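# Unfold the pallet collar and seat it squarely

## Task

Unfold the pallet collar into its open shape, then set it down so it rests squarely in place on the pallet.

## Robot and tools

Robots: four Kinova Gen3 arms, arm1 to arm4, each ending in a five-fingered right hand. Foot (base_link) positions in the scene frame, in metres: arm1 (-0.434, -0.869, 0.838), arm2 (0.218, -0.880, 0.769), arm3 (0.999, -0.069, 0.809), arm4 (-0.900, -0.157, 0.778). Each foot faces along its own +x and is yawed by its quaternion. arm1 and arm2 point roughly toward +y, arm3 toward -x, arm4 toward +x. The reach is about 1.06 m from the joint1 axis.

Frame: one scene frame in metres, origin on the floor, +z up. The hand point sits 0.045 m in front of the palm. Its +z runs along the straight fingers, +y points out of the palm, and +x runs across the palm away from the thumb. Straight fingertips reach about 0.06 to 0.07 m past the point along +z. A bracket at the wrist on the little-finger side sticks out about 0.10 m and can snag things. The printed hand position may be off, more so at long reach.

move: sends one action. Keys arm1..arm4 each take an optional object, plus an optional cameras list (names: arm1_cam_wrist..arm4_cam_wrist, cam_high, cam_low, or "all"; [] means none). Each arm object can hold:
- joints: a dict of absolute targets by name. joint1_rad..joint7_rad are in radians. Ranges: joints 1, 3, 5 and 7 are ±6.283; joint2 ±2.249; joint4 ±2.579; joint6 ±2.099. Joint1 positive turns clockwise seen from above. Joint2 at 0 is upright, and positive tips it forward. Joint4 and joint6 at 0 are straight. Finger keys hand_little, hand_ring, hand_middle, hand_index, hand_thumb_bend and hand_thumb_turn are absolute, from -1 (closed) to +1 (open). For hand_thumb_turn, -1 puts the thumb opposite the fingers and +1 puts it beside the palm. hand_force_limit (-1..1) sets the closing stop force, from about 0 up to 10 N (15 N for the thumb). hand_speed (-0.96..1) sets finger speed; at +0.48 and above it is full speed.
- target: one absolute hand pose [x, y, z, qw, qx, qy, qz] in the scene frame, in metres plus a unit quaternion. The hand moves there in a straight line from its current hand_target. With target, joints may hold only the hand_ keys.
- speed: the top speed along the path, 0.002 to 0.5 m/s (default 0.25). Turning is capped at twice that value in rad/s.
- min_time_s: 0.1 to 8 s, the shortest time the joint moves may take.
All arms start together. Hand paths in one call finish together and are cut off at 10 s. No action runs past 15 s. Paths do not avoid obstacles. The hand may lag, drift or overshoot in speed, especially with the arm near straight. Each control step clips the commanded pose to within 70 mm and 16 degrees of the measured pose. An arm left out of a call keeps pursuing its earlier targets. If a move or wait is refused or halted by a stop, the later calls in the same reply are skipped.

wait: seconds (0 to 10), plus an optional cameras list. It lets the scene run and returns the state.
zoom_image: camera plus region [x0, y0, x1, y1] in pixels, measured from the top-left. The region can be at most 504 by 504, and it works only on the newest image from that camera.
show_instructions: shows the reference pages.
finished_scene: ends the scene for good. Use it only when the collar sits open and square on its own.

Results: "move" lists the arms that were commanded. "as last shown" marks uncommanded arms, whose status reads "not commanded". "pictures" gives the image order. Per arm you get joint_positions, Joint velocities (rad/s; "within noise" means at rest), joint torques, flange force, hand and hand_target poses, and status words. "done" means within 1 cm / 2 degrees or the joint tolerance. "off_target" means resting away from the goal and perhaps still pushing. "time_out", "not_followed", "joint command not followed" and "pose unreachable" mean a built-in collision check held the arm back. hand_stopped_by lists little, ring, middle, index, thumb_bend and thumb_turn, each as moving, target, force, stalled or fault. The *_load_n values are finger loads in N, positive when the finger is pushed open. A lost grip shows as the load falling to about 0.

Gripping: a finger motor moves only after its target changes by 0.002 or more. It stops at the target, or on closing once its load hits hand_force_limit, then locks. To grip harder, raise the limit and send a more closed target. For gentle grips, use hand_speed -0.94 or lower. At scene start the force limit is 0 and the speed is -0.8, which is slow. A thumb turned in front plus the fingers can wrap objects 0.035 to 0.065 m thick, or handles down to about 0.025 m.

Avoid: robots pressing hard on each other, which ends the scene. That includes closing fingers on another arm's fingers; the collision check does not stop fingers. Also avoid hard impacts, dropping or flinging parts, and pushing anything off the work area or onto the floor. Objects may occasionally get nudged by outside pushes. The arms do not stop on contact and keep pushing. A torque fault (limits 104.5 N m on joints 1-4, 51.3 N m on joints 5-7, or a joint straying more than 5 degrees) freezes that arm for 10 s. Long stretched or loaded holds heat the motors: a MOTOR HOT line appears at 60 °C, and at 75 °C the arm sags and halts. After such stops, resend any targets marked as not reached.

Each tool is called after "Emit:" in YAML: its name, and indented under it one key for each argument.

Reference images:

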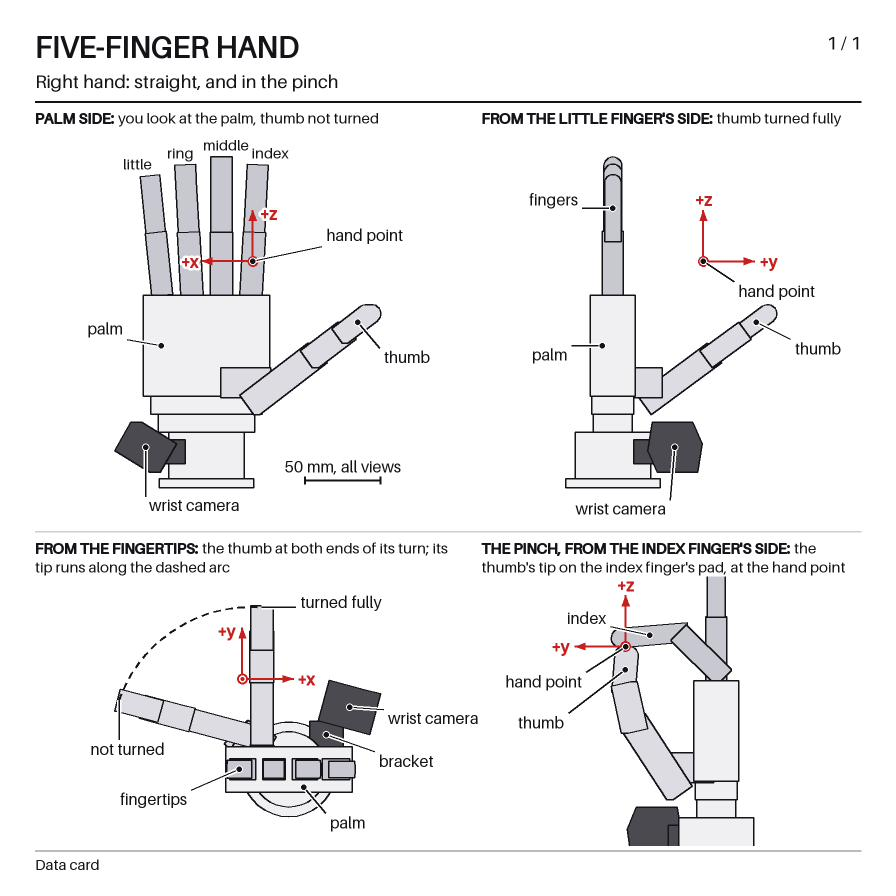

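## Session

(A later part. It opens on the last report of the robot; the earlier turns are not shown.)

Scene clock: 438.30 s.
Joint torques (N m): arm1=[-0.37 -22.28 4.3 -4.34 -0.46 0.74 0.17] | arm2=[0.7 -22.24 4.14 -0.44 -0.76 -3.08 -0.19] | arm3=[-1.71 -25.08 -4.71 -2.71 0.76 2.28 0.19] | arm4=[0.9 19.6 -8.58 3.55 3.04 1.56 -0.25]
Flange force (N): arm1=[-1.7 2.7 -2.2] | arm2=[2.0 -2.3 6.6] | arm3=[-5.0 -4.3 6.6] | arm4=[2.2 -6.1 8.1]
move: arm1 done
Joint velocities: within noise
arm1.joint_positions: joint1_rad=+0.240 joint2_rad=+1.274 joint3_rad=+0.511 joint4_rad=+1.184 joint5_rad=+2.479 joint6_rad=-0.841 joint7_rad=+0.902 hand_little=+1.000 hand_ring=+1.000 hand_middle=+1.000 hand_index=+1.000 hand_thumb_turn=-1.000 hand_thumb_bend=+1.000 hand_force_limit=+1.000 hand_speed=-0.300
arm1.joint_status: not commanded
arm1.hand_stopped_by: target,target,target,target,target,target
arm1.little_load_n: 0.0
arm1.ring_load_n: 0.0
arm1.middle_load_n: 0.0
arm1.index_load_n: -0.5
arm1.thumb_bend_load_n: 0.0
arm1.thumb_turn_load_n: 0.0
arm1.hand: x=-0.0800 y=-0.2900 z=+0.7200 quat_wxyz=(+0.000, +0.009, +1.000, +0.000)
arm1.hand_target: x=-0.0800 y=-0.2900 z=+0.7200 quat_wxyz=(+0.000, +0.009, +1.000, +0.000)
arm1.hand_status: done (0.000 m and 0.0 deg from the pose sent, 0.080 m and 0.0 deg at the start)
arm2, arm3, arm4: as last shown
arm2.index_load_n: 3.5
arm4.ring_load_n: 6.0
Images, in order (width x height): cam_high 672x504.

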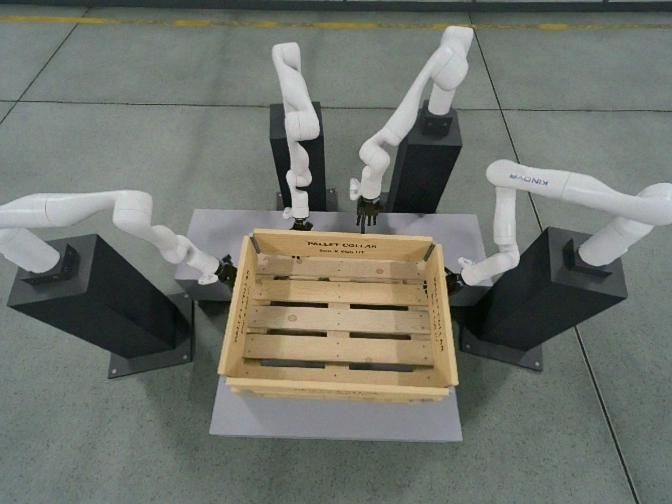

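Emit:
move:
  arm1: {"target": [-0.13, -0.42, 0.72, 0, 0.00873, 0.99996, 0], "speed": 0.2, "joints": {"hand_little": 0.211, "hand_ring": 0.211, "hand_middle": 0.211, "hand_index": 0.211, "hand_thumb_turn": 1.0, "hand_speed": 0.0}}

Emit:
move:
  arm1: {"target": [-0.20, -0.42, 0.60, 0.00226, 0.00843, 0.96589, 0.25881], "speed": 0.2}
  cameras: ["cam_high", "arm1_cam_wrist"]

Scene clock: 440.20 s.
Joint torques (N m): arm1=[-0.34 -18.38 3.28 -2.22 -0.46 0.74 0.18] | arm2=[0.71 -22.26 4.21 -0.44 -0.79 -3.07 -0.19] | arm3=[-1.77 -25.13 -4.67 -2.77 0.77 2.32 0.17] | arm4=[0.88 19.65 -8.51 3.5 3.05 1.58 -0.24]
Flange force (N): arm1=[-1.5 2.0 -2.3] | arm2=[1.9 -2.4 6.7] | arm3=[-5.1 -4.3 6.5] | arm4=[2.3 -6.1 8.0]
move: arm1 done
Joint velocities: within noise
arm1.joint_positions: joint1_rad=+0.282 joint2_rad=+1.081 joint3_rad=+0.364 joint4_rad=+1.751 joint5_rad=+2.372 joint6_rad=-0.454 joint7_rad=+1.196 hand_little=+0.212 hand_ring=+0.212 hand_middle=+0.212 hand_index=+0.212 hand_thumb_turn=+1.000 hand_thumb_bend=+1.000 hand_force_limit=+1.000 hand_speed=+0.000
arm1.joint_status: all done
arm1.hand_stopped_by: target,target,target,target,target,target
arm1.little_load_n: 0.0
arm1.ring_load_n: 0.0
arm1.middle_load_n: 0.5
arm1.index_load_n: 0.0
arm1.thumb_bend_load_n: 0.0
arm1.thumb_turn_load_n: 0.0
arm1.hand: x=-0.1300 y=-0.4200 z=+0.7200 quat_wxyz=(+0.000, +0.009, +1.000, +0.000)
arm1.hand_target: x=-0.1300 y=-0.4200 z=+0.7200 quat_wxyz=(+0.000, +0.009, +1.000, +0.000)
arm1.hand_status: done (0.000 m and 0.0 deg from the pose sent, 0.139 m and 0.0 deg at the start)
arm2, arm3, arm4: as last shown
arm2.little_load_n: 5.0
arm4.little_load_n: 8.5
arm4.ring_load_n: 6.5
arm4.index_load_n: 0.5
pictures: none

Scene clock: 442.13 s.
Joint torques (N m): arm1=[-0.29 -15.04 -5.01 3.37 0.32 0.85 0.2] | arm2=[0.71 -22.21 4.18 -0.37 -0.76 -3.07 -0.21] | arm3=[-1.71 -25.15 -4.65 -2.74 0.74 2.29 0.16] | arm4=[0.85 19.62 -8.56 3.56 3.04 1.6 -0.24]
Flange force (N): arm1=[-3.5 0.7 0.3] | arm2=[2.0 -2.3 6.8] | arm3=[-5.0 -4.4 6.6] | arm4=[2.1 -6.1 8.3]
move: arm1 done
Joint velocities: within noise
arm1.joint_positions: joint1_rad=+1.163 joint2_rad=+1.679 joint3_rad=-0.629 joint4_rad=+1.967 joint5_rad=+2.946 joint6_rad=+0.700 joint7_rad=+1.477 hand_little=+0.212 hand_ring=+0.212 hand_middle=+0.212 hand_index=+0.212 hand_thumb_turn=+1.000 hand_thumb_bend=+1.000 hand_force_limit=+1.000 hand_speed=+0.000
arm1.joint_status: not commanded
arm1.hand_stopped_by: target,target,target,target,target,target
arm1.little_load_n: 0.0
arm1.ring_load_n: 0.5
arm1.middle_load_n: 0.0
arm1.index_load_n: 0.0
arm1.thumb_bend_load_n: 0.0
arm1.thumb_turn_load_n: 0.0
arm1.hand: x=-0.2000 y=-0.4200 z=+0.6000 quat_wxyz=(+0.002, +0.008, +0.966, +0.259)
arm1.hand_target: x=-0.2000 y=-0.4200 z=+0.6000 quat_wxyz=(+0.002, +0.008, +0.966, +0.259)
arm1.hand_status: done (0.000 m and 0.0 deg from the pose sent, 0.139 m and 30.0 deg at the start)
arm2, arm3, arm4: as last shown
arm2.little_load_n: 5.5
arm2.middle_load_n: 4.0
arm3.little_load_n: 10.5
arm4.little_load_n: 8.0
arm4.index_load_n: 0.0
pictures: arm1_cam_wrist, cam_high
Images, in order (width x height): arm1_cam_wrist 672x504, cam_high 672x504.

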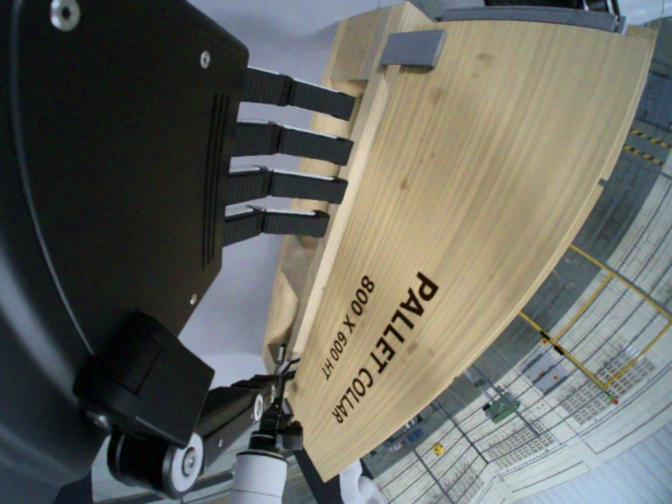

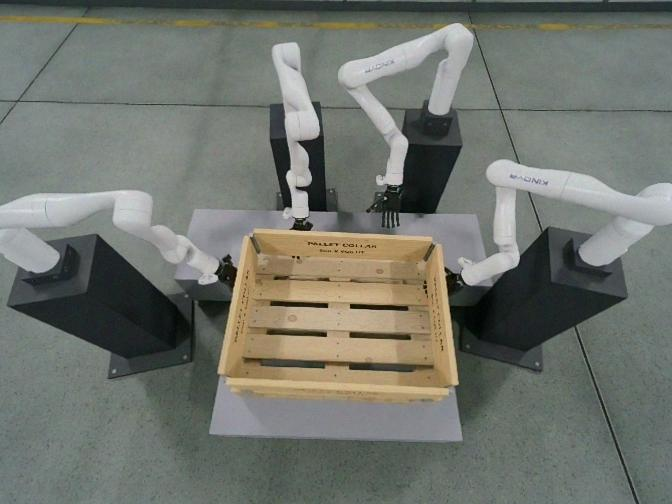

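Emit:
zoom_image:
  camera: "arm1_cam_wrist"
  region: [320, 0, 460, 110]

Emit:
move:
  arm1: {"target": [-0.20, -0.38, 0.505, 0.00226, 0.00843, 0.96589, 0.25881], "speed": 0.12}

Emit:
move:
  arm1: {"target": [-0.20, -0.335, 0.4935, 0.00226, 0.00843, 0.96589, 0.25881], "speed": 0.08}
  cameras: ["arm1_cam_wrist"]

Emit:
zoom_image:
  camera: "arm1_cam_wrist"
  region: [220, 0, 420, 260]

Scaled by 3.600 from the camera's image (finer frame: 960x720).

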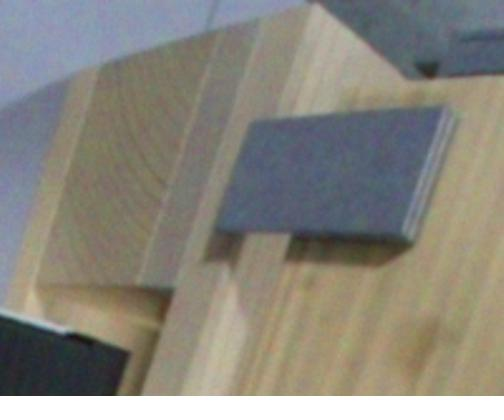

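Scene clock: 443.83 s.
Joint torques (N m): arm1=[-0.22 -15.52 -5.05 3.01 0.23 0.83 0.2] | arm2=[0.69 -22.24 4.17 -0.38 -0.74 -3.03 -0.21] | arm3=[-1.77 -25.08 -4.67 -2.67 0.74 2.29 0.19] | arm4=[0.9 19.64 -8.57 3.55 3.07 1.59 -0.24]
Flange force (N): arm1=[-2.9 0.7 1.1] | arm2=[2.0 -2.4 6.7] | arm3=[-5.1 -4.2 6.7] | arm4=[2.2 -6.0 8.2]
move: arm1 done
Joint velocities: within noise
arm1.joint_positions: joint1_rad=+1.079 joint2_rad=+1.872 joint3_rad=-0.622 joint4_rad=+1.647 joint5_rad=+2.986 joint6_rad=+0.584 joint7_rad=+1.489 hand_little=+0.212 hand_ring=+0.212 hand_middle=+0.212 hand_index=+0.212 hand_thumb_turn=+1.000 hand_thumb_bend=+1.000 hand_force_limit=+1.000 hand_speed=+0.000
arm1.joint_status: not commanded
arm1.hand_stopped_by: target,target,target,target,target,target
arm1.little_load_n: 0.0
arm1.ring_load_n: 0.0
arm1.middle_load_n: 0.0
arm1.index_load_n: 0.0
arm1.thumb_bend_load_n: 0.0
arm1.thumb_turn_load_n: 0.0
arm1.hand: x=-0.2000 y=-0.3800 z=+0.5050 quat_wxyz=(+0.002, +0.008, +0.966, +0.259)
arm1.hand_target: x=-0.2000 y=-0.3800 z=+0.5050 quat_wxyz=(+0.002, +0.008, +0.966, +0.259)
arm1.hand_status: done (0.000 m and 0.0 deg from the pose sent, 0.103 m and 0.0 deg at the start)
arm2, arm3: as last shown
arm2.middle_load_n: 4.5
arm3.little_load_n: 10.0
arm4.joint_positions: joint1_rad=-2.740 joint2_rad=-1.862 joint3_rad=+2.494 joint4_rad=+1.917 joint5_rad=+2.898 joint6_rad=+1.094 joint7_rad=-5.173 hand_little=+0.211 hand_ring=+0.211 hand_middle=+0.210 hand_index=+0.210 hand_thumb_turn=+1.000 hand_thumb_bend=+1.000 hand_force_limit=+1.000 hand_speed=+0.900
arm4.joint_status: not commanded
arm4.hand_stopped_by: target,target,target,target,target,target
arm4.little_load_n: 8.5
arm4.ring_load_n: 6.0
arm4.middle_load_n: 1.5
arm4.index_load_n: 0.5
arm4.thumb_bend_load_n: 0.0
arm4.thumb_turn_load_n: 0.0
arm4.hand: x=-0.3944 y=-0.1910 z=+0.4915 quat_wxyz=(-0.195, -0.686, -0.680, -0.171)
arm4.hand_target: x=-0.3944 y=-0.1910 z=+0.4915 quat_wxyz=(-0.195, -0.686, -0.680, -0.171)
arm4.hand_status: not commanded
pictures: none

Scene clock: 444.93 s.
Joint torques (N m): arm1=[-0.32 -16.62 -5.11 2.1 0.15 0.81 0.23] | arm2=[0.7 -22.22 4.12 -0.37 -0.75 -3.07 -0.16] | arm3=[-1.78 -25.09 -4.73 -2.8 0.76 2.3 0.19] | arm4=[0.89 19.67 -8.57 3.52 3.01 1.61 -0.24]
Flange force (N): arm1=[-2.6 0.7 0.9] | arm2=[2.0 -2.2 6.8] | arm3=[-5.2 -4.3 6.2] | arm4=[2.1 -6.2 8.2]
move: arm1 done
Joint velocities: within noise
arm1.joint_positions: joint1_rad=+0.972 joint2_rad=+1.877 joint3_rad=-0.640 joint4_rad=+1.512 joint5_rad=+2.908 joint6_rad=+0.512 joint7_rad=+1.488 hand_little=+0.212 hand_ring=+0.212 hand_middle=+0.212 hand_index=+0.212 hand_thumb_turn=+1.000 hand_thumb_bend=+1.000 hand_force_limit=+1.000 hand_speed=+0.000
arm1.joint_status: not commanded
arm1.hand_stopped_by: target,target,target,target,target,target
arm1.little_load_n: 0.0
arm1.ring_load_n: 0.0
arm1.middle_load_n: 0.0
arm1.index_load_n: 0.0
arm1.thumb_bend_load_n: 0.0
arm1.thumb_turn_load_n: 0.0
arm1.hand: x=-0.2000 y=-0.3350 z=+0.4935 quat_wxyz=(+0.002, +0.008, +0.966, +0.259)
arm1.hand_target: x=-0.2000 y=-0.3350 z=+0.4935 quat_wxyz=(+0.002, +0.008, +0.966, +0.259)
arm1.hand_status: done (0.000 m and 0.0 deg from the pose sent, 0.046 m and 0.0 deg at the start)
arm2.joint_positions: joint1_rad=-0.138 joint2_rad=+1.553 joint3_rad=+0.078 joint4_rad=+1.779 joint5_rad=-0.104 joint6_rad=-0.699 joint7_rad=-3.332 hand_little=+0.213 hand_ring=+1.000 hand_middle=+0.213 hand_index=+0.213 hand_thumb_turn=+1.000 hand_thumb_bend=+1.000 hand_force_limit=+1.000 hand_speed=+0.000
arm2.joint_status: not commanded
arm2.hand_stopped_by: target,fault,target,target,target,target
arm2.little_load_n: 5.5
arm2.ring_load_n: 0.0
arm2.middle_load_n: 4.5
arm2.index_load_n: 3.5
arm2.thumb_bend_load_n: 0.0
arm2.thumb_turn_load_n: 0.0
arm2.hand: x=+0.2100 y=-0.3060 z=+0.5050 quat_wxyz=(-0.002, -0.008, -0.966, -0.259)
arm2.hand_target: x=+0.2100 y=-0.3060 z=+0.5050 quat_wxyz=(-0.002, -0.008, -0.966, -0.259)
arm2.hand_status: not commanded
arm3, arm4: as last shown
arm4.little_load_n: 8.0
arm4.ring_load_n: 6.5
arm4.index_load_n: 0.0
arm4.thumb_bend_load_n: -0.5
Images, in order (width x height): arm1_cam_wrist 672x504.

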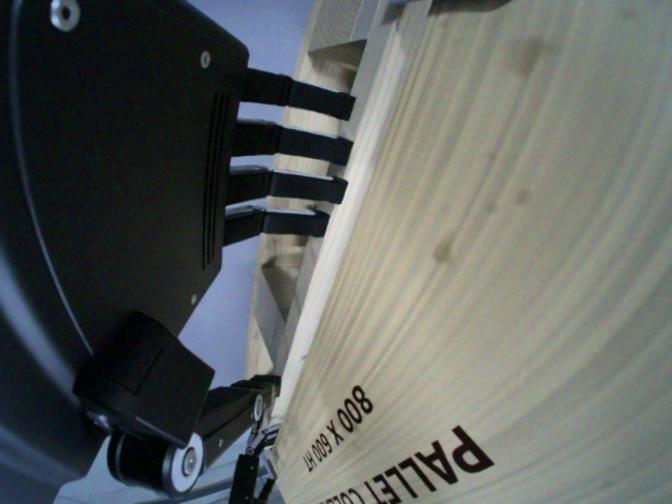

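Scaled by 1.938 from the camera's image (finer frame: 960x720).

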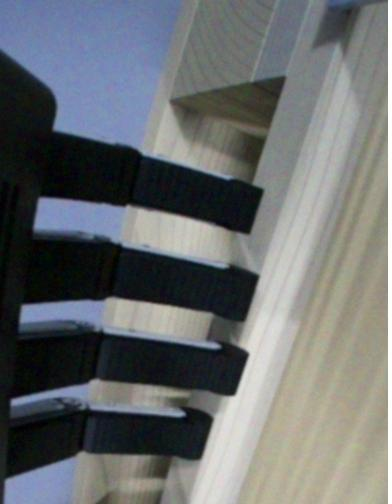

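Emit:
move:
  arm1: {"target": [-0.20, -0.315, 0.4935, 0.00226, 0.00843, 0.96589, 0.25881], "speed": 0.05}

Emit:
move:
  arm1: {"target": [-0.20, -0.297, 0.4935, 0.00226, 0.00843, 0.96589, 0.25881], "speed": 0.04}
  cameras: ["arm1_cam_wrist", "cam_high"]

Emit:
zoom_image:
  camera: "cam_high"
  region: [350, 220, 450, 290]

Scene clock: 446.23 s.
Joint torques (N m): arm1=[-0.34 -17.14 -5.05 1.64 0.1 0.86 0.21] | arm2=[0.72 -22.23 4.17 -0.37 -0.77 -3.07 -0.2] | arm3=[-1.71 -25.13 -4.68 -2.73 0.74 2.25 0.18] | arm4=[0.88 19.64 -8.58 3.59 3.06 1.59 -0.25]
Flange force (N): arm1=[-2.6 0.8 0.8] | arm2=[2.0 -2.3 6.8] | arm3=[-5.0 -4.5 6.5] | arm4=[2.2 -6.0 8.4]
move: arm1 done
Joint velocities: within noise
arm1.joint_positions: joint1_rad=+0.924 joint2_rad=+1.868 joint3_rad=-0.643 joint4_rad=+1.462 joint5_rad=+2.866 joint6_rad=+0.481 joint7_rad=+1.487 hand_little=+0.212 hand_ring=+0.212 hand_middle=+0.212 hand_index=+0.212 hand_thumb_turn=+1.000 hand_thumb_bend=+1.000 hand_force_limit=+1.000 hand_speed=+0.000
arm1.joint_status: not commanded
arm1.hand_stopped_by: target,target,target,target,target,target
arm1.little_load_n: 0.0
arm1.ring_load_n: 0.5
arm1.middle_load_n: 0.0
arm1.index_load_n: 0.0
arm1.thumb_bend_load_n: 0.0
arm1.thumb_turn_load_n: 0.0
arm1.hand: x=-0.2000 y=-0.3150 z=+0.4935 quat_wxyz=(+0.002, +0.008, +0.966, +0.259)
arm1.hand_target: x=-0.2000 y=-0.3150 z=+0.4935 quat_wxyz=(+0.002, +0.008, +0.966, +0.259)
arm1.hand_status: done (0.000 m and 0.0 deg from the pose sent, 0.020 m and 0.0 deg at the start)
arm2, arm4: as last shown
arm3.joint_positions: joint1_rad=+0.109 joint2_rad=+1.653 joint3_rad=-0.224 joint4_rad=+1.520 joint5_rad=+2.784 joint6_rad=+0.603 joint7_rad=+0.307 hand_little=+0.211 hand_ring=+1.000 hand_middle=+1.000 hand_index=+1.000 hand_thumb_turn=+1.000 hand_thumb_bend=+1.000 hand_force_limit=+0.000 hand_speed=+0.200
arm3.joint_status: not commanded
arm3.hand_stopped_by: target,target,target,target,target,target
arm3.little_load_n: 10.5
arm3.ring_load_n: 0.0
arm3.middle_load_n: 0.0
arm3.index_load_n: 0.0
arm3.thumb_bend_load_n: 0.0
arm3.thumb_turn_load_n: 0.0
arm3.hand: x=+0.3835 y=-0.1407 z=+0.4985 quat_wxyz=(+0.197, +0.679, -0.687, -0.169)
arm3.hand_target: x=+0.3835 y=-0.1407 z=+0.4985 quat_wxyz=(+0.197, +0.679, -0.687, -0.169)
arm3.hand_status: not commanded
arm4.index_load_n: 0.5
arm4.thumb_bend_load_n: 0.0
pictures: none

Scene clock: 447.20 s.
Joint torques (N m): arm1=[-0.35 -17.7 -5 1.21 0.09 0.87 0.21] | arm2=[0.71 -22.23 4.16 -0.38 -0.75 -3.07 -0.21] | arm3=[-1.77 -25.08 -4.68 -2.74 0.73 2.32 0.14] | arm4=[0.85 19.64 -8.55 3.54 3.03 1.57 -0.26]
Flange force (N): arm1=[-2.5 0.8 0.8] | arm2=[2.0 -2.3 6.8] | arm3=[-5.2 -4.2 6.5] | arm4=[2.1 -6.2 8.1]
move: arm1 done
Joint velocities: within noise
arm1.joint_positions: joint1_rad=+0.880 joint2_rad=+1.860 joint3_rad=-0.641 joint4_rad=+1.413 joint5_rad=+2.826 joint6_rad=+0.450 joint7_rad=+1.487 hand_little=+0.212 hand_ring=+0.212 hand_middle=+0.212 hand_index=+0.212 hand_thumb_turn=+1.000 hand_thumb_bend=+1.000 hand_force_limit=+1.000 hand_speed=+0.000
arm1.joint_status: not commanded
arm1.hand_stopped_by: target,target,target,target,target,target
arm1.little_load_n: 0.0
arm1.ring_load_n: 0.0
arm1.middle_load_n: 0.0
arm1.index_load_n: 0.0
arm1.thumb_bend_load_n: -0.5
arm1.thumb_turn_load_n: 0.0
arm1.hand: x=-0.2000 y=-0.2970 z=+0.4935 quat_wxyz=(+0.002, +0.008, +0.966, +0.259)
arm1.hand_target: x=-0.2000 y=-0.2970 z=+0.4935 quat_wxyz=(+0.002, +0.008, +0.966, +0.259)
arm1.hand_status: done (0.000 m and 0.0 deg from the pose sent, 0.018 m and 0.0 deg at the start)
arm2, arm3, arm4: as last shown
arm2.index_load_n: 4.0
arm3.little_load_n: 10.0
arm4.little_load_n: 8.5
arm4.index_load_n: 0.0
Images, in order (width x height): arm1_cam_wrist 672x504, cam_high 672x504.

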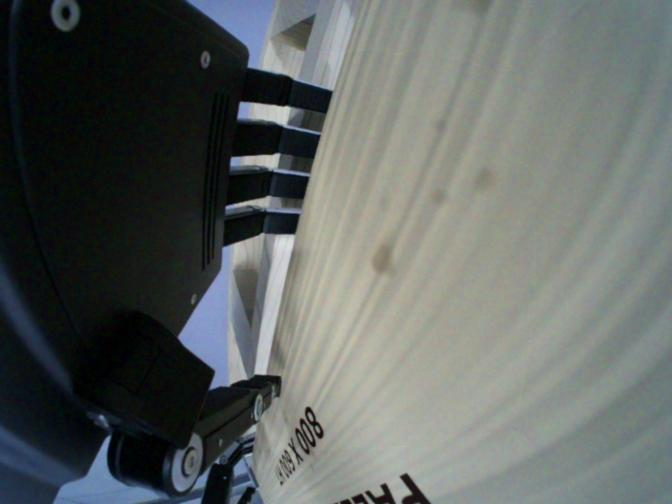

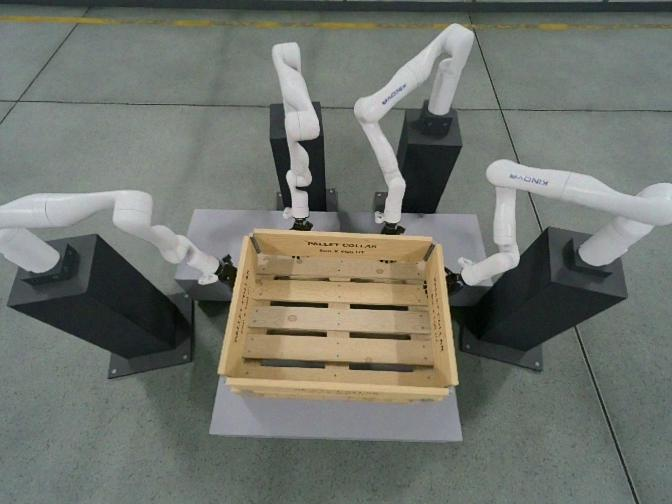

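Scaled by 5.040 from the camera's image (finer frame: 960x720).

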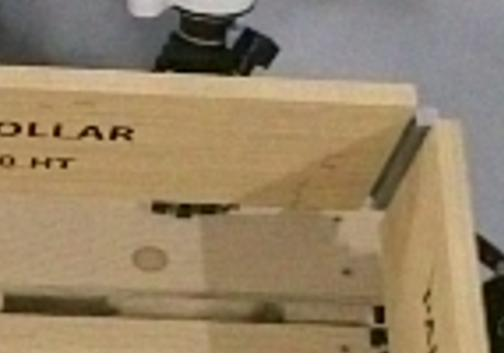

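Emit:
move:
  arm1: {"target": [-0.20, -0.297, 0.4985, 0.00226, 0.00843, 0.96589, 0.25881], "speed": 0.03}

Emit:
move:
  arm1: {"target": [-0.20, -0.297, 0.5015, 0.00226, 0.00843, 0.96589, 0.25881], "speed": 0.03}

Scene clock: 448.33 s.
Joint torques (N m): arm1=[0.15 -19.74 -6.02 2.26 0.33 0.66 0.22] | arm2=[0.58 -22.21 4.08 -1.29 -0.71 -3.15 -0.22] | arm3=[-1.89 -25.09 -4.87 -3 0.79 2.32 0.17] | arm4=[0.48 17.66 -7.58 2.84 2.45 1 -0.24]
Flange force (N): arm1=[-2.7 0.3 8.8] | arm2=[1.5 -3.1 3.8] | arm3=[-5.5 -4.4 5.6] | arm4=[1.0 -4.4 2.0]
move: arm1 done
Joint velocities: within noise
arm1.joint_positions: joint1_rad=+0.881 joint2_rad=+1.849 joint3_rad=-0.641 joint4_rad=+1.428 joint5_rad=+2.821 joint6_rad=+0.455 joint7_rad=+1.486 hand_little=+0.212 hand_ring=+0.212 hand_middle=+0.212 hand_index=+0.212 hand_thumb_turn=+1.000 hand_thumb_bend=+1.000 hand_force_limit=+1.000 hand_speed=+0.000
arm1.joint_status: not commanded
arm1.hand_stopped_by: target,target,target,target,target,target
arm1.little_load_n: 2.5
arm1.ring_load_n: 4.0
arm1.middle_load_n: 1.5
arm1.index_load_n: 0.5
arm1.thumb_bend_load_n: 0.0
arm1.thumb_turn_load_n: 0.0
arm1.hand: x=-0.2000 y=-0.2970 z=+0.4985 quat_wxyz=(+0.002, +0.008, +0.966, +0.259)
arm1.hand_target: x=-0.2000 y=-0.2970 z=+0.4985 quat_wxyz=(+0.002, +0.008, +0.966, +0.259)
arm1.hand_status: done (0.000 m and 0.0 deg from the pose sent, 0.005 m and 0.0 deg at the start)
arm2, arm3, arm4: as last shown
arm2.joint_positions: joint1_rad=-0.138 joint2_rad=+1.553 joint3_rad=+0.078 joint4_rad=+1.779 joint5_rad=-0.104 joint6_rad=-0.699 joint7_rad=-3.332 hand_little=+0.213 hand_ring=+1.000 hand_middle=+0.213 hand_index=+0.212 hand_thumb_turn=+1.000 hand_thumb_bend=+1.000 hand_force_limit=+1.000 hand_speed=+0.000
arm2.little_load_n: 4.5
arm2.middle_load_n: 3.5
arm2.index_load_n: 2.5
arm3.little_load_n: 9.5
arm4.little_load_n: 5.5
arm4.ring_load_n: 4.0
arm4.middle_load_n: 0.0
pictures: none

Scene clock: 449.30 s.
Joint torques (N m): arm1=[0.71 -21.36 -6.63 2.83 0.54 0.81 0.21] | arm2=[1.48 -21.35 4.85 -1.34 -1.02 -2.92 -0.27] | arm3=[-1.88 -25.56 -4.83 -3.23 0.85 2.44 0.17] | arm4=[-0.03 14.86 -5.98 3.41 1.47 0.14 -0.05]
Flange force (N): arm1=[-2.9 0.4 14.9] | arm2=[3.1 -2.9 1.4] | arm3=[-5.5 -5.0 5.8] | arm4=[0.0 -1.1 -1.5]
move: arm1 done
Joint velocities: within noise
arm1.joint_positions: joint1_rad=+0.881 joint2_rad=+1.842 joint3_rad=-0.641 joint4_rad=+1.436 joint5_rad=+2.818 joint6_rad=+0.458 joint7_rad=+1.485 hand_little=+0.212 hand_ring=+0.213 hand_middle=+0.212 hand_index=+0.212 hand_thumb_turn=+1.000 hand_thumb_bend=+1.000 hand_force_limit=+1.000 hand_speed=+0.000
arm1.joint_status: not commanded
arm1.hand_stopped_by: target,target,target,target,target,target
arm1.little_load_n: 3.0
arm1.ring_load_n: 5.0
arm1.middle_load_n: 2.5
arm1.index_load_n: 2.5
arm1.thumb_bend_load_n: 0.0
arm1.thumb_turn_load_n: 0.0
arm1.hand: x=-0.2000 y=-0.2970 z=+0.5015 quat_wxyz=(+0.002, +0.008, +0.966, +0.259)
arm1.hand_target: x=-0.2000 y=-0.2970 z=+0.5015 quat_wxyz=(+0.002, +0.008, +0.966, +0.259)
arm1.hand_status: done (0.000 m and 0.0 deg from the pose sent, 0.003 m and 0.0 deg at the start)
arm2, arm3, arm4: as last shown
arm2.joint_positions: joint1_rad=-0.138 joint2_rad=+1.553 joint3_rad=+0.078 joint4_rad=+1.779 joint5_rad=-0.104 joint6_rad=-0.699 joint7_rad=-3.332 hand_little=+0.212 hand_ring=+1.000 hand_middle=+0.212 hand_index=+0.212 hand_thumb_turn=+1.000 hand_thumb_bend=+1.000 hand_force_limit=+1.000 hand_speed=+0.000
arm2.little_load_n: 3.0
arm2.middle_load_n: 2.5
arm3.little_load_n: 10.0
arm4.joint_positions: joint1_rad=-2.740 joint2_rad=-1.862 joint3_rad=+2.494 joint4_rad=+1.917 joint5_rad=+2.898 joint6_rad=+1.094 joint7_rad=-5.173 hand_little=+0.210 hand_ring=+0.210 hand_middle=+0.210 hand_index=+0.210 hand_thumb_turn=+1.000 hand_thumb_bend=+1.000 hand_force_limit=+1.000 hand_speed=+0.900
arm4.little_load_n: 3.0
arm4.ring_load_n: 1.0
pictures: none

Emit:
move:
  arm4: {"target": [-0.3965, -0.191, 0.4907, 0.1949, 0.6861, 0.67972, 0.17106], "speed": 0.03}

Emit:
move:
  arm4: {"target": [-0.432, -0.191, 0.4907, 0.1949, 0.6861, 0.67972, 0.17106], "speed": 0.06}
  cameras: ["arm4_cam_wrist", "cam_high", "cam_low"]

Emit:
zoom_image:
  camera: "arm4_cam_wrist"
  region: [220, 0, 420, 260]

Scene clock: 450.47 s.
Joint torques (N m): arm1=[0.78 -21.6 -6.64 2.58 0.52 0.87 0.22] | arm2=[1.38 -21.7 4.84 -1.38 -1.04 -3.06 -0.25] | arm3=[-1.5 -25.39 -4.46 -3 0.69 2.44 0.14] | arm4=[0.63 14.27 -4.74 3.27 0.88 0.32 -0.04]
Flange force (N): arm1=[-2.5 -0.1 14.6] | arm2=[2.8 -3.1 2.2] | arm3=[-4.8 -4.8 6.3] | arm4=[1.4 0.6 -2.2]
move: arm4 done
Joint velocities: within noise
arm1, arm2, arm3: as last shown
arm2.middle_load_n: 3.0
arm3.little_load_n: 10.5
arm4.joint_positions: joint1_rad=-2.738 joint2_rad=-1.866 joint3_rad=+2.497 joint4_rad=+1.920 joint5_rad=+2.903 joint6_rad=+1.099 joint7_rad=-5.175 hand_little=+0.210 hand_ring=+0.210 hand_middle=+0.210 hand_index=+0.210 hand_thumb_turn=+1.000 hand_thumb_bend=+1.000 hand_force_limit=+1.000 hand_speed=+0.900
arm4.joint_status: not commanded
arm4.hand_stopped_by: target,target,target,target,target,target
arm4.little_load_n: 2.0
arm4.ring_load_n: 0.5
arm4.middle_load_n: 0.0
arm4.index_load_n: 0.0
arm4.thumb_bend_load_n: -0.5
arm4.thumb_turn_load_n: 0.0
arm4.hand: x=-0.3965 y=-0.1910 z=+0.4907 quat_wxyz=(-0.195, -0.686, -0.680, -0.171)
arm4.hand_target: x=-0.3965 y=-0.1910 z=+0.4907 quat_wxyz=(-0.195, -0.686, -0.680, -0.171)
arm4.hand_status: done (0.000 m and 0.0 deg from the pose sent, 0.002 m and 0.0 deg at the start)
pictures: none

Scene clock: 451.57 s.
Joint torques (N m): arm1=[0.8 -21.85 -6.91 2.91 0.59 0.8 0.28] | arm2=[1.21 -21.64 4.58 -1.48 -0.92 -3.01 -0.24] | arm3=[-1.58 -25.44 -4.58 -3.03 0.72 2.46 0.12] | arm4=[0.73 13.21 -4.28 3.41 0.77 0.37 -0.05]
Flange force (N): arm1=[-2.8 0.0 16.2] | arm2=[2.6 -3.1 1.7] | arm3=[-4.9 -4.7 6.4] | arm4=[1.3 0.5 -4.0]
move: arm4 done
Joint velocities: within noise
arm1, arm2, arm3: as last shown
arm1.little_load_n: 3.5
arm1.ring_load_n: 5.5
arm1.middle_load_n: 3.0
arm2.little_load_n: 3.5
arm4.joint_positions: joint1_rad=-2.706 joint2_rad=-1.905 joint3_rad=+2.535 joint4_rad=+1.997 joint5_rad=+2.970 joint6_rad=+1.186 joint7_rad=-5.205 hand_little=+0.210 hand_ring=+0.210 hand_middle=+0.210 hand_index=+0.210 hand_thumb_turn=+1.000 hand_thumb_bend=+1.000 hand_force_limit=+1.000 hand_speed=+0.900
arm4.joint_status: not commanded
arm4.hand_stopped_by: target,target,target,target,target,target
arm4.little_load_n: 0.0
arm4.ring_load_n: 0.0
arm4.middle_load_n: 0.0
arm4.index_load_n: 0.0
arm4.thumb_bend_load_n: 0.0
arm4.thumb_turn_load_n: 0.0
arm4.hand: x=-0.4320 y=-0.1910 z=+0.4907 quat_wxyz=(-0.195, -0.686, -0.680, -0.171)
arm4.hand_target: x=-0.4320 y=-0.1910 z=+0.4907 quat_wxyz=(-0.195, -0.686, -0.680, -0.171)
arm4.hand_status: done (0.000 m and 0.0 deg from the pose sent, 0.035 m and 0.0 deg at the start)
Images, in order (width x height): arm4_cam_wrist 672x504, cam_high 672x504, cam_low 672x504.

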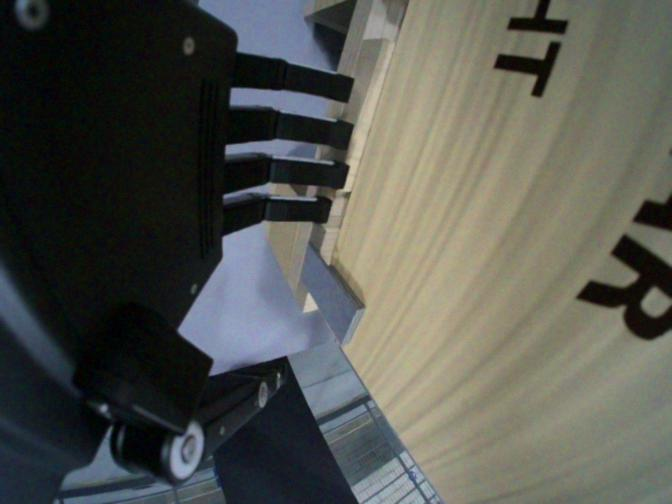

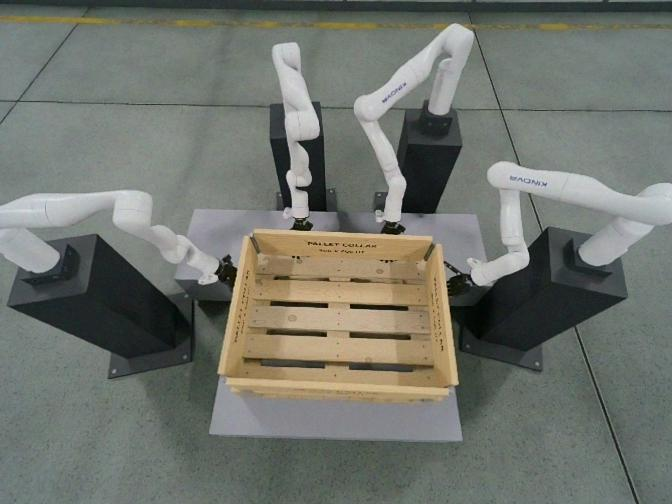

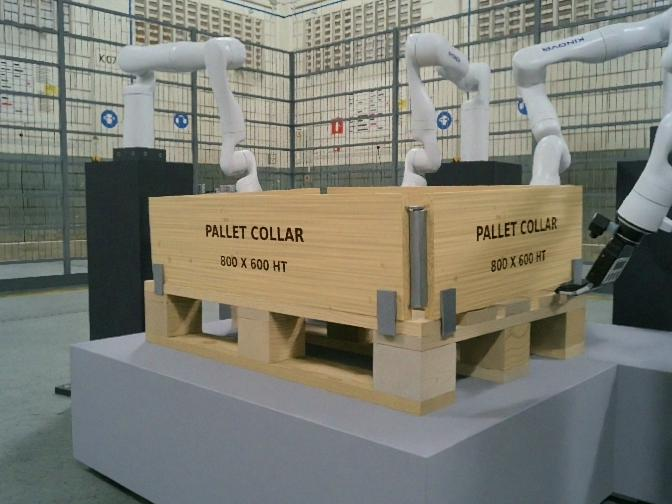

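Scaled by 1.938 from the camera's image (finer frame: 960x720).

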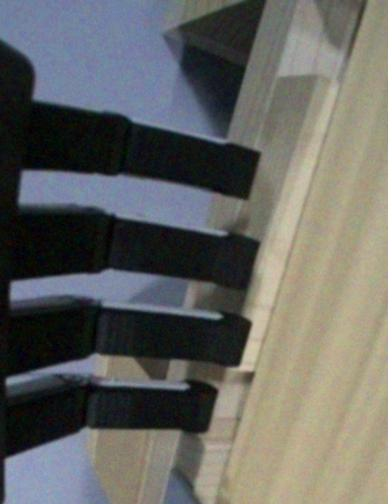

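Emit:
move:
  arm4: {"target": [-0.47, -0.191, 0.50, 0.1949, 0.6861, 0.67972, 0.17106], "speed": 0.12, "joints": {"hand_little": 1.0, "hand_middle": 1.0, "hand_ring": 1.0, "hand_speed": 0.2}}

Emit:
move:
  arm4: {"target": [-0.425, -0.196, 0.49, 0.1949, 0.6861, 0.67972, 0.17106], "speed": 0.1}
  cameras: ["arm4_cam_wrist", "cam_low"]

Emit:
zoom_image:
  camera: "arm4_cam_wrist"
  region: [240, 130, 400, 270]

Emit:
zoom_image:
  camera: "cam_low"
  region: [500, 220, 640, 340]

Scene clock: 453.17 s.
Joint torques (N m): arm1=[0.78 -21.88 -6.92 2.86 0.61 0.83 0.19] | arm2=[1.14 -21.62 4.62 -1.45 -0.95 -3.01 -0.25] | arm3=[-1.54 -25.41 -4.57 -3.05 0.72 2.49 0.2] | arm4=[0.74 12.26 -3.8 4.1 0.79 0.4 0]
Flange force (N): arm1=[-2.8 0.0 16.1] | arm2=[2.4 -3.0 1.8] | arm3=[-4.9 -4.7 6.3] | arm4=[1.3 0.6 -4.0]
move: arm4 done
Joint velocities: within noise
arm1, arm2, arm3: as last shown
arm1.ring_load_n: 5.0
arm1.index_load_n: 3.0
arm3.index_load_n: 0.5
arm3.thumb_bend_load_n: -0.5
arm4.joint_positions: joint1_rad=-2.675 joint2_rad=-1.936 joint3_rad=+2.579 joint4_rad=+2.097 joint5_rad=+3.031 joint6_rad=+1.294 joint7_rad=-5.233 hand_little=+1.000 hand_ring=+1.000 hand_middle=+1.000 hand_index=+0.210 hand_thumb_turn=+1.000 hand_thumb_bend=+1.000 hand_force_limit=+1.000 hand_speed=+0.200
arm4.joint_status: all done
arm4.hand_stopped_by: target,target,target,target,target,target
arm4.little_load_n: 0.0
arm4.ring_load_n: 0.0
arm4.middle_load_n: -0.5
arm4.index_load_n: 0.0
arm4.thumb_bend_load_n: 0.0
arm4.thumb_turn_load_n: 0.0
arm4.hand: x=-0.4700 y=-0.1910 z=+0.5000 quat_wxyz=(-0.195, -0.686, -0.680, -0.171)
arm4.hand_target: x=-0.4700 y=-0.1910 z=+0.5000 quat_wxyz=(-0.195, -0.686, -0.680, -0.171)
arm4.hand_status: done (0.000 m and 0.0 deg from the pose sent, 0.039 m and 0.0 deg at the start)
pictures: none

Scene clock: 454.17 s.
Joint torques (N m): arm1=[0.72 -21.79 -6.91 2.91 0.6 0.8 0.26] | arm2=[1.16 -21.63 4.61 -1.43 -0.93 -3.03 -0.26] | arm3=[-1.63 -25.47 -4.58 -3.01 0.7 2.44 0.13] | arm4=[0.68 13.44 -4.34 3.34 0.75 0.41 -0.02]
Flange force (N): arm1=[-2.9 0.0 16.0] | arm2=[2.5 -3.0 1.9] | arm3=[-5.1 -4.8 6.5] | arm4=[1.2 0.5 -3.7]
move: arm4 done
Joint velocities: within noise
arm1, arm3: as last shown
arm1.index_load_n: 2.5
arm2.joint_positions: joint1_rad=-0.138 joint2_rad=+1.553 joint3_rad=+0.078 joint4_rad=+1.779 joint5_rad=-0.104 joint6_rad=-0.699 joint7_rad=-3.332 hand_little=+0.212 hand_ring=+1.000 hand_middle=+0.212 hand_index=+0.212 hand_thumb_turn=+1.000 hand_thumb_bend=+1.000 hand_force_limit=+1.000 hand_speed=+0.000
arm2.joint_status: not commanded
arm2.hand_stopped_by: target,fault,target,target,target,target
arm2.little_load_n: 3.0
arm2.ring_load_n: 0.0
arm2.middle_load_n: 3.0
arm2.index_load_n: 2.5
arm2.thumb_bend_load_n: 0.0
arm2.thumb_turn_load_n: 0.0
arm2.hand: x=+0.2100 y=-0.3060 z=+0.5050 quat_wxyz=(-0.002, -0.008, -0.966, -0.259)
arm2.hand_target: x=+0.2100 y=-0.3060 z=+0.5050 quat_wxyz=(-0.002, -0.008, -0.966, -0.259)
arm2.hand_status: not commanded
arm3.index_load_n: 0.0
arm3.thumb_bend_load_n: 0.0
arm4.joint_positions: joint1_rad=-2.702 joint2_rad=-1.893 joint3_rad=+2.535 joint4_rad=+1.981 joint5_rad=+2.964 joint6_rad=+1.158 joint7_rad=-5.200 hand_little=+1.000 hand_ring=+1.000 hand_middle=+1.000 hand_index=+0.210 hand_thumb_turn=+1.000 hand_thumb_bend=+1.000 hand_force_limit=+1.000 hand_speed=+0.200
arm4.joint_status: not commanded
arm4.hand_stopped_by: target,target,target,target,target,target
arm4.little_load_n: 0.0
arm4.ring_load_n: 0.0
arm4.middle_load_n: 0.0
arm4.index_load_n: 0.0
arm4.thumb_bend_load_n: 0.0
arm4.thumb_turn_load_n: 0.0
arm4.hand: x=-0.4250 y=-0.1960 z=+0.4900 quat_wxyz=(-0.195, -0.686, -0.680, -0.171)
arm4.hand_target: x=-0.4250 y=-0.1960 z=+0.4900 quat_wxyz=(-0.195, -0.686, -0.680, -0.171)
arm4.hand_status: done (0.000 m and 0.0 deg from the pose sent, 0.046 m and 0.0 deg at the start)
Images, in order (width x height): arm4_cam_wrist 672x504, cam_low 672x504.

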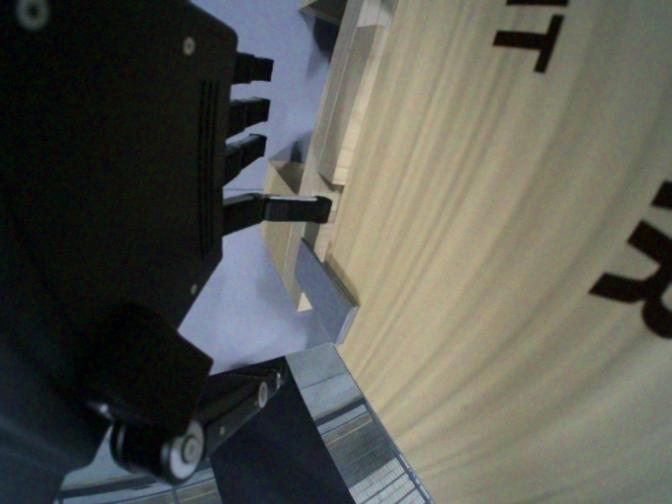

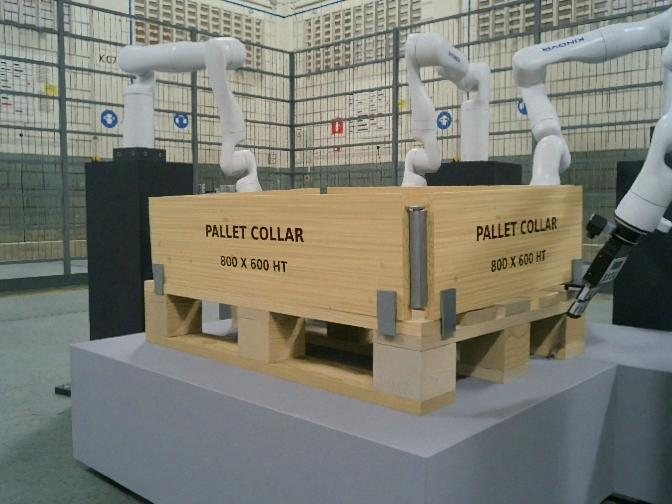

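Scaled by 3.150 from the camera's image (finer frame: 960x720).

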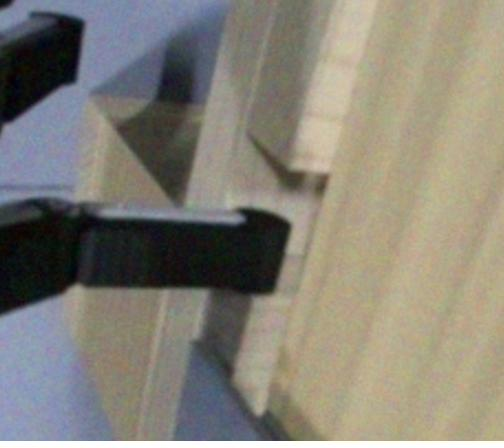

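Scaled by 3.600 from the camera's image (finer frame: 960x720).

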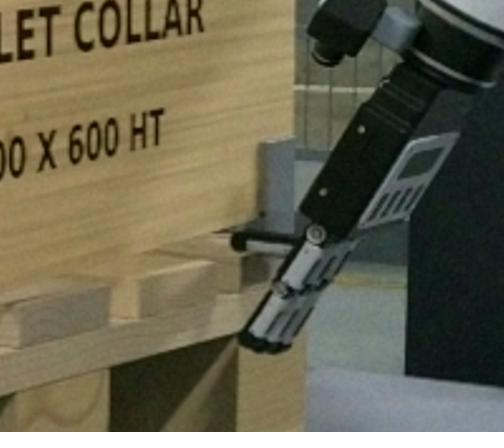

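Emit:
move:
  arm4: {"target": [-0.41, -0.192, 0.49, 0.1949, 0.6861, 0.67972, 0.17106], "speed": 0.06}
  cameras: ["arm4_cam_wrist", "cam_low"]

Emit:
zoom_image:
  camera: "arm4_cam_wrist"
  region: [260, 150, 380, 260]

Emit:
zoom_image:
  camera: "cam_low"
  region: [540, 260, 620, 330]

Scene clock: 455.67 s.
Joint torques (N m): arm1=[0.78 -21.86 -6.97 2.85 0.62 0.79 0.21] | arm2=[1.2 -21.59 4.54 -1.42 -0.96 -2.98 -0.22] | arm3=[-1.56 -25.52 -4.6 -3.01 0.69 2.44 0.14] | arm4=[0.64 13.79 -4.55 3.09 0.73 0.38 -0.05]
Flange force (N): arm1=[-2.8 0.0 16.0] | arm2=[2.4 -3.1 1.8] | arm3=[-5.0 -4.9 6.6] | arm4=[1.1 0.3 -3.7]
move: arm4 done
Joint velocities: within noise
arm1, arm2: as last shown
arm1.index_load_n: 3.0
arm2.little_load_n: 3.5
arm3.joint_positions: joint1_rad=+0.109 joint2_rad=+1.653 joint3_rad=-0.224 joint4_rad=+1.520 joint5_rad=+2.784 joint6_rad=+0.603 joint7_rad=+0.307 hand_little=+0.211 hand_ring=+1.000 hand_middle=+1.000 hand_index=+1.000 hand_thumb_turn=+1.000 hand_thumb_bend=+1.000 hand_force_limit=+0.000 hand_speed=+0.200
arm3.joint_status: not commanded
arm3.hand_stopped_by: target,target,target,target,target,target
arm3.little_load_n: 10.5
arm3.ring_load_n: 0.0
arm3.middle_load_n: 0.0
arm3.index_load_n: 0.0
arm3.thumb_bend_load_n: -0.5
arm3.thumb_turn_load_n: 0.0
arm3.hand: x=+0.3835 y=-0.1407 z=+0.4985 quat_wxyz=(+0.197, +0.679, -0.687, -0.169)
arm3.hand_target: x=+0.3835 y=-0.1407 z=+0.4985 quat_wxyz=(+0.197, +0.679, -0.687, -0.169)
arm3.hand_status: not commanded
arm4.joint_positions: joint1_rad=-2.725 joint2_rad=-1.880 joint3_rad=+2.513 joint4_rad=+1.948 joint5_rad=+2.930 joint6_rad=+1.129 joint7_rad=-5.189 hand_little=+1.000 hand_ring=+1.000 hand_middle=+1.000 hand_index=+0.210 hand_thumb_turn=+1.000 hand_thumb_bend=+1.000 hand_force_limit=+1.000 hand_speed=+0.200
arm4.joint_status: not commanded
arm4.hand_stopped_by: target,target,target,target,target,target
arm4.little_load_n: 0.0
arm4.ring_load_n: 0.0
arm4.middle_load_n: 0.0
arm4.index_load_n: 0.0
arm4.thumb_bend_load_n: 0.0
arm4.thumb_turn_load_n: 0.0
arm4.hand: x=-0.4100 y=-0.1920 z=+0.4900 quat_wxyz=(-0.195, -0.686, -0.680, -0.171)
arm4.hand_target: x=-0.4100 y=-0.1920 z=+0.4900 quat_wxyz=(-0.195, -0.686, -0.680, -0.171)
arm4.hand_status: done (0.000 m and 0.0 deg from the pose sent, 0.016 m and 0.0 deg at the start)
Images, in order (width x height): arm4_cam_wrist 672x504, cam_low 672x504.

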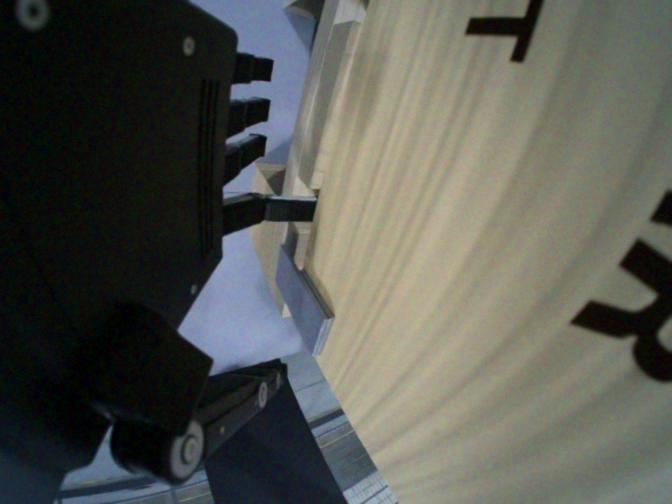

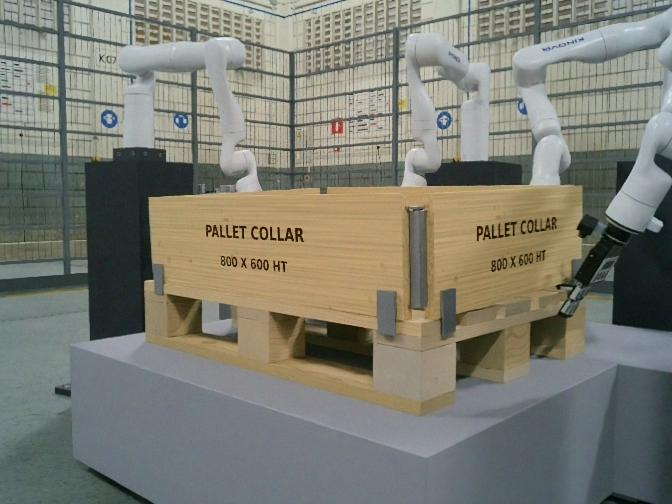

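Scaled by 4.200 from the camera's image (finer frame: 960x720).

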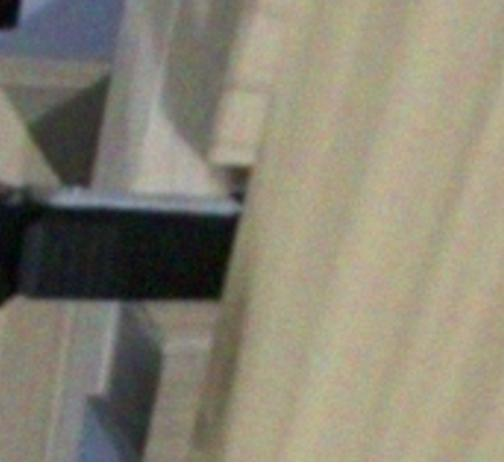

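Scaled by 6.300 from the camera's image (finer frame: 960x720).

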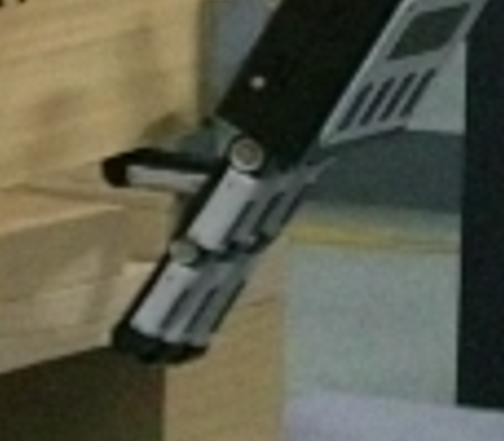

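Emit:
move:
  arm4: {"target": [-0.41, -0.1975, 0.49, 0.1949, 0.6861, 0.67972, 0.17106], "speed": 0.06}
  cameras: ["arm4_cam_wrist"]

Emit:
zoom_image:
  camera: "arm4_cam_wrist"
  region: [260, 150, 380, 260]

Scene clock: 457.10 s.
Joint torques (N m): arm1=[0.75 -21.82 -6.9 2.84 0.6 0.81 0.24] | arm2=[1.18 -21.62 4.59 -1.44 -0.95 -3.02 -0.24] | arm3=[-1.58 -25.54 -4.55 -2.99 0.72 2.46 0.16] | arm4=[0.64 13.82 -4.53 3.01 0.74 0.39 -0.04]
Flange force (N): arm1=[-2.8 0.0 15.9] | arm2=[2.5 -3.0 1.8] | arm3=[-5.0 -4.9 6.7] | arm4=[1.0 0.4 -3.9]
move: arm4 done
Joint velocities: within noise
arm1, arm2, arm3: as last shown
arm1.index_load_n: 2.5
arm2.little_load_n: 3.0
arm4.joint_positions: joint1_rad=-2.713 joint2_rad=-1.875 joint3_rad=+2.520 joint4_rad=+1.948 joint5_rad=+2.937 joint6_rad=+1.118 joint7_rad=-5.187 hand_little=+1.000 hand_ring=+1.000 hand_middle=+1.000 hand_index=+0.210 hand_thumb_turn=+1.000 hand_thumb_bend=+1.000 hand_force_limit=+1.000 hand_speed=+0.200
arm4.joint_status: not commanded
arm4.hand_stopped_by: target,target,target,target,target,target
arm4.little_load_n: 0.0
arm4.ring_load_n: 0.5
arm4.middle_load_n: 0.5
arm4.index_load_n: 0.0
arm4.thumb_bend_load_n: 0.0
arm4.thumb_turn_load_n: 0.0
arm4.hand: x=-0.4100 y=-0.1975 z=+0.4900 quat_wxyz=(-0.195, -0.686, -0.680, -0.171)
arm4.hand_target: x=-0.4100 y=-0.1975 z=+0.4900 quat_wxyz=(-0.195, -0.686, -0.680, -0.171)
arm4.hand_status: done (0.000 m and 0.0 deg from the pose sent, 0.006 m and 0.0 deg at the start)
Images, in order (width x height): arm4_cam_wrist 672x504.

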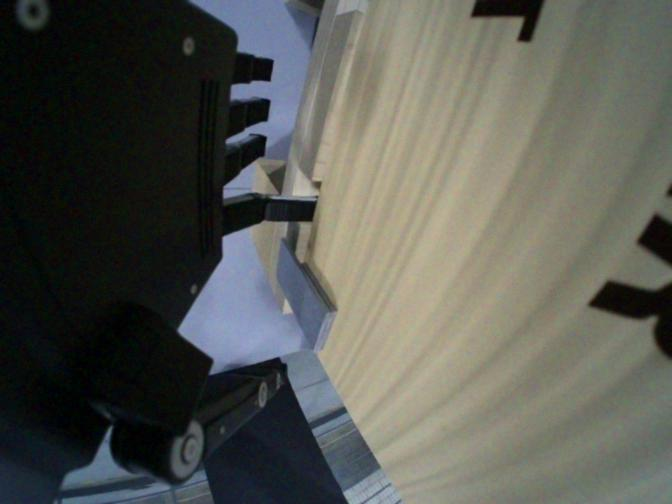

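Scaled by 4.200 from the camera's image (finer frame: 960x720).

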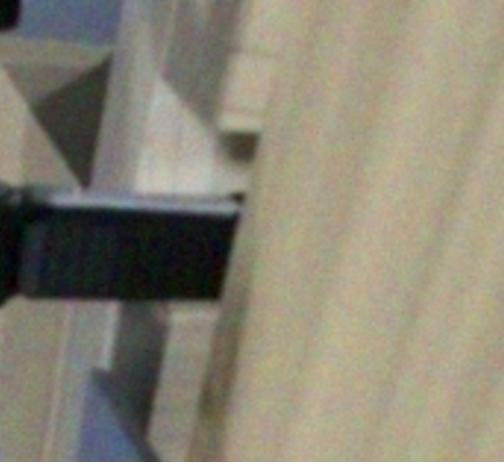

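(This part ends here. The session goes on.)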